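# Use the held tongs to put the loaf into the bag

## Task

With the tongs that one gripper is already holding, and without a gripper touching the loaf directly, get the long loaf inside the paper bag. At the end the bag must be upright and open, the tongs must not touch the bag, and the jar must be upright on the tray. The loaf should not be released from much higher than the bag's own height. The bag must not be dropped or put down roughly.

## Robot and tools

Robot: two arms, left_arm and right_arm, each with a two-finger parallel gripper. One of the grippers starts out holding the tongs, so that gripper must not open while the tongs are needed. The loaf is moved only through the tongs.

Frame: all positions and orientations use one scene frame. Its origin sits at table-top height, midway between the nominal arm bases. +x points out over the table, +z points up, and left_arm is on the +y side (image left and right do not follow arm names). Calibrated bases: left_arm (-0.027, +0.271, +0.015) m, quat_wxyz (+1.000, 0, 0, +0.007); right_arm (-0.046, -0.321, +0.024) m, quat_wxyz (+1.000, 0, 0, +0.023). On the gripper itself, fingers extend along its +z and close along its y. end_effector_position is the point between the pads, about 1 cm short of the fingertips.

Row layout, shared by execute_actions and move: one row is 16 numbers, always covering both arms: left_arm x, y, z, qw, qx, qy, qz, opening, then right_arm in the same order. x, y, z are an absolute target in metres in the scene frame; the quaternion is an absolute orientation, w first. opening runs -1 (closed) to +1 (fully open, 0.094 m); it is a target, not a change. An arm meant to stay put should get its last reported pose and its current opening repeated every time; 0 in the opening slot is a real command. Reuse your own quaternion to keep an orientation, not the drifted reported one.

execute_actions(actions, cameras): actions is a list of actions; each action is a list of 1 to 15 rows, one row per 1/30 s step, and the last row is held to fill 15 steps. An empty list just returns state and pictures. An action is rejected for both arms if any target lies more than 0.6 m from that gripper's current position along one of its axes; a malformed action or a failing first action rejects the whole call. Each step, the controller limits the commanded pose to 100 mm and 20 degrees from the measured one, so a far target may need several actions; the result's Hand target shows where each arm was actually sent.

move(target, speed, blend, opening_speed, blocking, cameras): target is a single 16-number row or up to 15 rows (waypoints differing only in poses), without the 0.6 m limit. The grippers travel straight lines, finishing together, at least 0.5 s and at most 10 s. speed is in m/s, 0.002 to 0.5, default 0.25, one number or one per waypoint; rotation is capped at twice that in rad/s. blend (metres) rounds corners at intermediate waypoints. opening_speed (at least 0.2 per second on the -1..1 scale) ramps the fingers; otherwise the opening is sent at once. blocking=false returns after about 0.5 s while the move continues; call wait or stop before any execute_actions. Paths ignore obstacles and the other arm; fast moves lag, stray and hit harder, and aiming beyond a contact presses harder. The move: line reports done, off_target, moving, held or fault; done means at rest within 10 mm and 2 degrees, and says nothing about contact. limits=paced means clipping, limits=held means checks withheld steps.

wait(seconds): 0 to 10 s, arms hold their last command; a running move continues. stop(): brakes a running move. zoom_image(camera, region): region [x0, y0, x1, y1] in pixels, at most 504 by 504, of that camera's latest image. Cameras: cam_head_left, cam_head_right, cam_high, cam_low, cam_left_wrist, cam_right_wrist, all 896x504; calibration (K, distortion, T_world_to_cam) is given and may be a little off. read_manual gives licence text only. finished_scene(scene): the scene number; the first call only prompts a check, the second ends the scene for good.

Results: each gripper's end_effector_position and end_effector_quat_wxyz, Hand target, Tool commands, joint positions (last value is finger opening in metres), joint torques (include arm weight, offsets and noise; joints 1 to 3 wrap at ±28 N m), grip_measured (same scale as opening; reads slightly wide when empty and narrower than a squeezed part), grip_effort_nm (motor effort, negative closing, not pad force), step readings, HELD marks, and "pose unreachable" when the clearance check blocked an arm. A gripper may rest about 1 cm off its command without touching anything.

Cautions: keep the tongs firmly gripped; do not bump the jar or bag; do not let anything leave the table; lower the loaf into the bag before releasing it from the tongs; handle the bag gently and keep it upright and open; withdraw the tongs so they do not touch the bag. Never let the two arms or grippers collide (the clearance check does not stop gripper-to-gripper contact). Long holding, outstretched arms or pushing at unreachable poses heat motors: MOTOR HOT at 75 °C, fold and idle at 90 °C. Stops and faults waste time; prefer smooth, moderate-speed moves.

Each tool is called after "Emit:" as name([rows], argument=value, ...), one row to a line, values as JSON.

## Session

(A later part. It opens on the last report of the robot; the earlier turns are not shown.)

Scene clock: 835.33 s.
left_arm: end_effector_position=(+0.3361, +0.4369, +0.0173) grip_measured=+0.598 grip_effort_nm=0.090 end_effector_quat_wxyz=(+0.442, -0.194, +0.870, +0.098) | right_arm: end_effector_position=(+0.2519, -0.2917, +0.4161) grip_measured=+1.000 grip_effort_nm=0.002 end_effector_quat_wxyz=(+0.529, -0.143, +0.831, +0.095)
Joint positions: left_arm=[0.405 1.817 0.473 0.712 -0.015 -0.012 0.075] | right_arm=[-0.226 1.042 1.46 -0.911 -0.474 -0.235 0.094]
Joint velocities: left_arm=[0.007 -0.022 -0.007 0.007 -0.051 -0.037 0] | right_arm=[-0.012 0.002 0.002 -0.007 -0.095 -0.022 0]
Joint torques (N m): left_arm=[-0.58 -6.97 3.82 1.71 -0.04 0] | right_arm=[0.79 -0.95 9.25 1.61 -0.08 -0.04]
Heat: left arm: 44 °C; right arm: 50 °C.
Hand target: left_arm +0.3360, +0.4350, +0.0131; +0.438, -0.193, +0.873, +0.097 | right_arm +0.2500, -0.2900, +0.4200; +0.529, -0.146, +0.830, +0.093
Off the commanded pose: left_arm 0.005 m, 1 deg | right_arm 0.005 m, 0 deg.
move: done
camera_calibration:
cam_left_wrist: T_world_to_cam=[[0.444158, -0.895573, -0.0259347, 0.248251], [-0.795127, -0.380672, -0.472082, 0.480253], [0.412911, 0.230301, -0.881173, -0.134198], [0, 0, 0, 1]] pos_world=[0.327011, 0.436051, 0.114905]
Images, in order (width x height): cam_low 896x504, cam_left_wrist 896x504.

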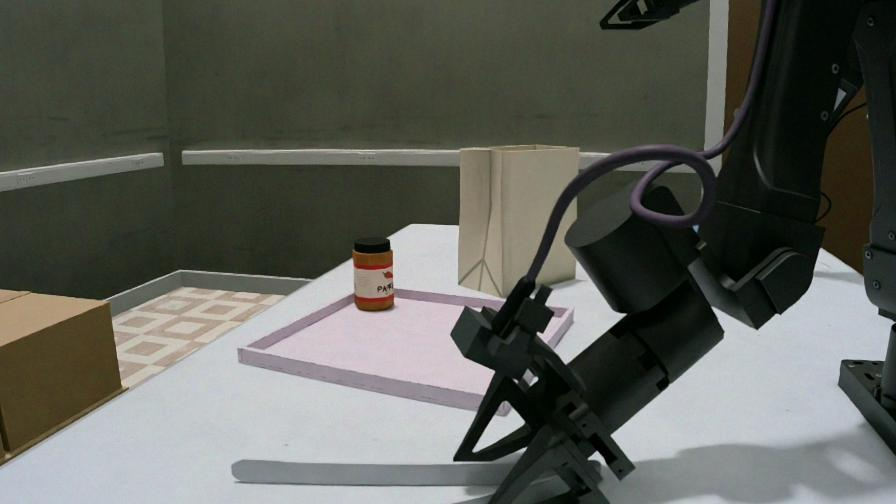

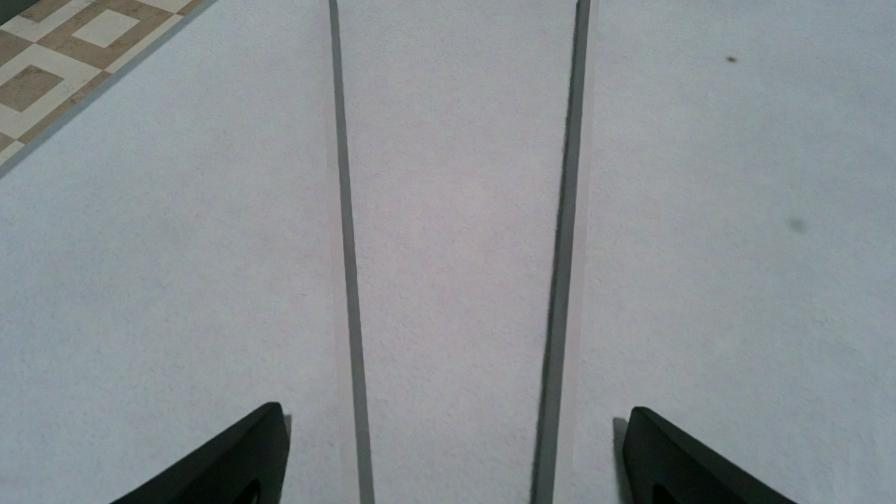

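Emit:
move(target=[0.23, 0.386, 0.10, 0.4379, -0.1934, 0.8726, 0.0971, 0.6, 0.25, -0.29, 0.42, 0.5291, -0.1464, 0.8306, 0.0933, 1.0], speed=0.1)

Scene clock: 844.23 s.
left_arm: end_effector_position=(+0.2330, +0.3861, +0.1030) grip_measured=+0.598 grip_effort_nm=0.090 end_effector_quat_wxyz=(+0.442, -0.190, +0.871, +0.099) | right_arm: end_effector_position=(+0.2519, -0.2917, +0.4161) grip_measured=+1.000 grip_effort_nm=0.007 end_effector_quat_wxyz=(+0.529, -0.143, +0.831, +0.095)
Joint positions: left_arm=[0.377 0.842 0.277 -0.067 -0.035 -0.021 0.075] | right_arm=[-0.226 1.042 1.46 -0.911 -0.474 -0.235 0.094]
Joint velocities: left_arm=[-0.007 -0.022 0.007 -0.066 -0.051 0.081 -0.002] | right_arm=[0.007 -0.002 0.022 -0.037 0.007 0.037 0]
Joint torques (N m): left_arm=[-0.58 -2.52 5.93 1.51 -0.1 -0.07] | right_arm=[0.77 -0.95 9.25 1.61 -0.08 -0.03]
Heat: left arm: 44 °C; right arm: 50 °C.
Hand target: left_arm +0.2297, +0.3842, +0.1005; +0.438, -0.193, +0.873, +0.097 | right_arm +0.2500, -0.2900, +0.4200; +0.529, -0.146, +0.830, +0.093
Off the commanded pose: left_arm 0.004 m, 1 deg | right_arm 0.005 m, 0 deg.
move: done
camera_calibration:
cam_left_wrist: T_world_to_cam=[[0.437994, -0.898469, -0.0302566, 0.253782], [-0.798565, -0.373394, -0.472092, 0.417393], [0.412862, 0.230935, -0.88103, -0.00475856], [0, 0, 0, 1]] pos_world=[0.224125, 0.384966, 0.200534]
cam_right_wrist: T_world_to_cam=[[0.34149, -0.939805, 0.012274, -0.363966], [-0.718592, -0.269482, -0.641097, 0.408999], [0.605814, 0.210108, -0.767362, 0.315925], [0, 0, 0, 1]] pos_world=[0.226802, -0.298217, 0.509104]

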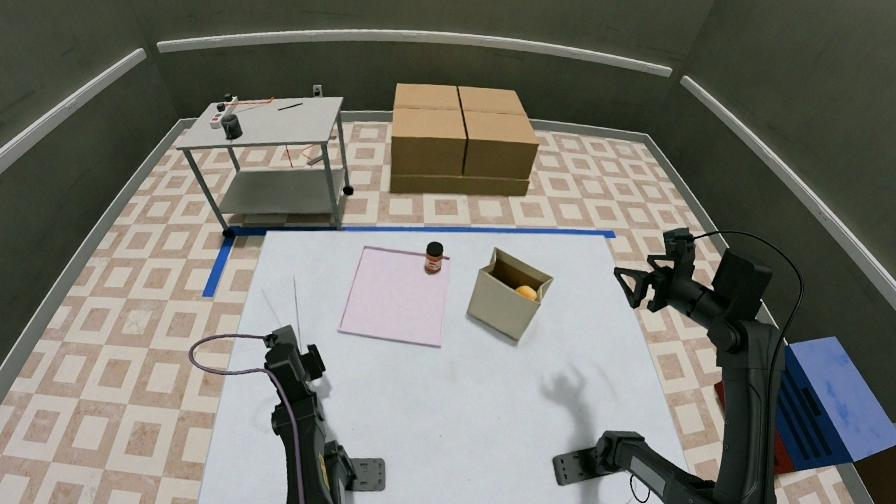

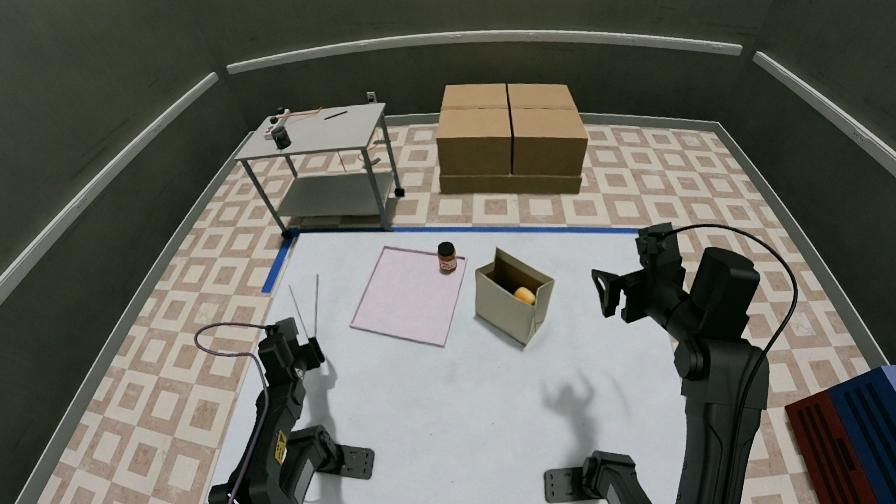

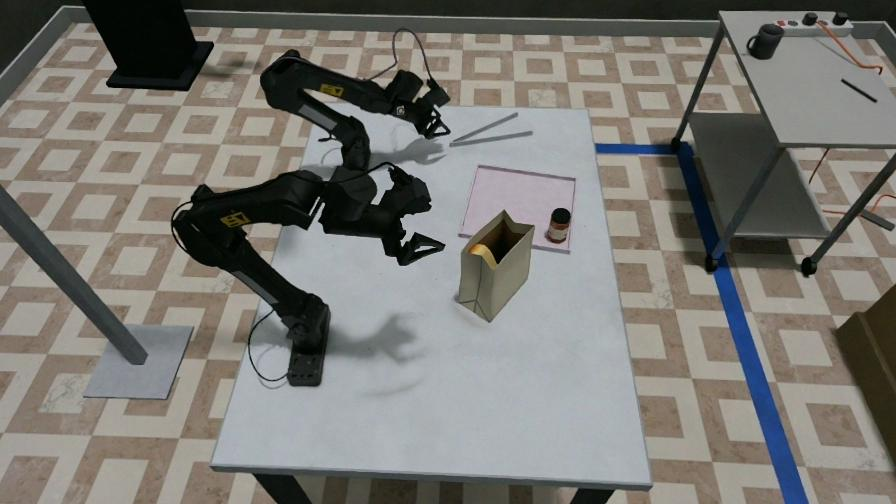

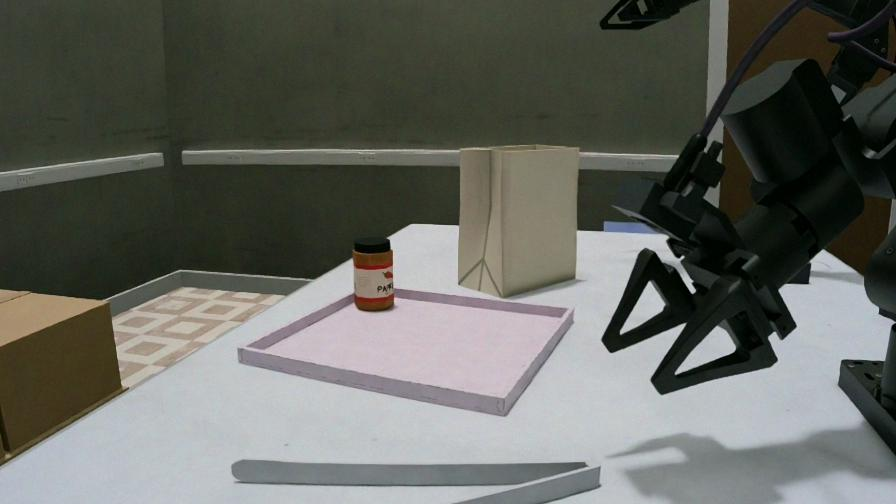

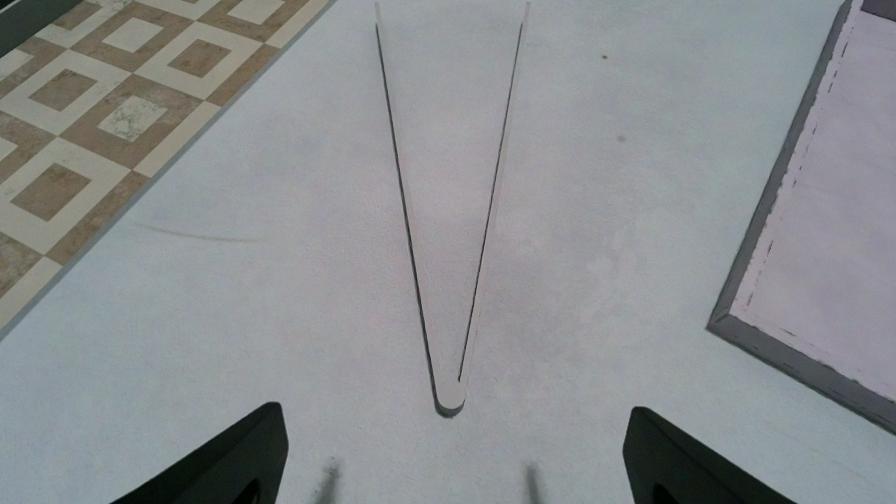

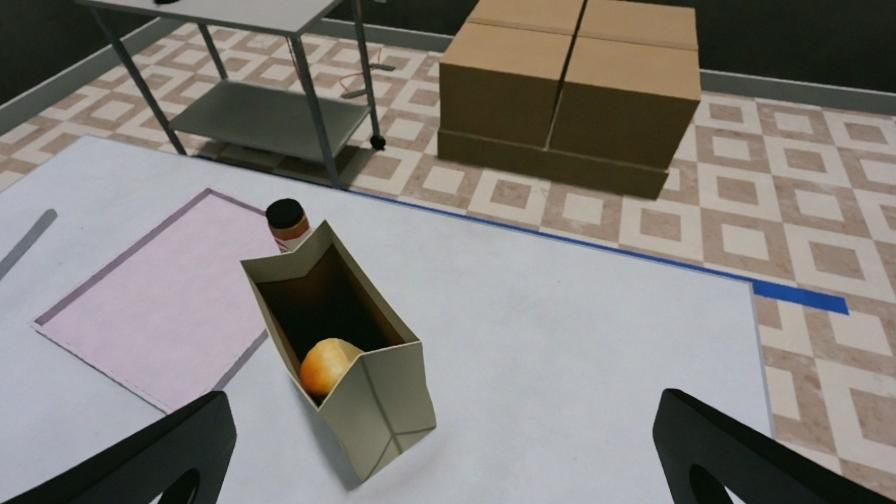

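Emit:
finished_scene(scene=1)

This call ended nothing. Check each condition of the task against the scene as it is now, look again where you are not sure, and mend what is not met. Then call finished_scene again.

Emit:
finished_scene(scene=1)

The scene is finished: the task was done.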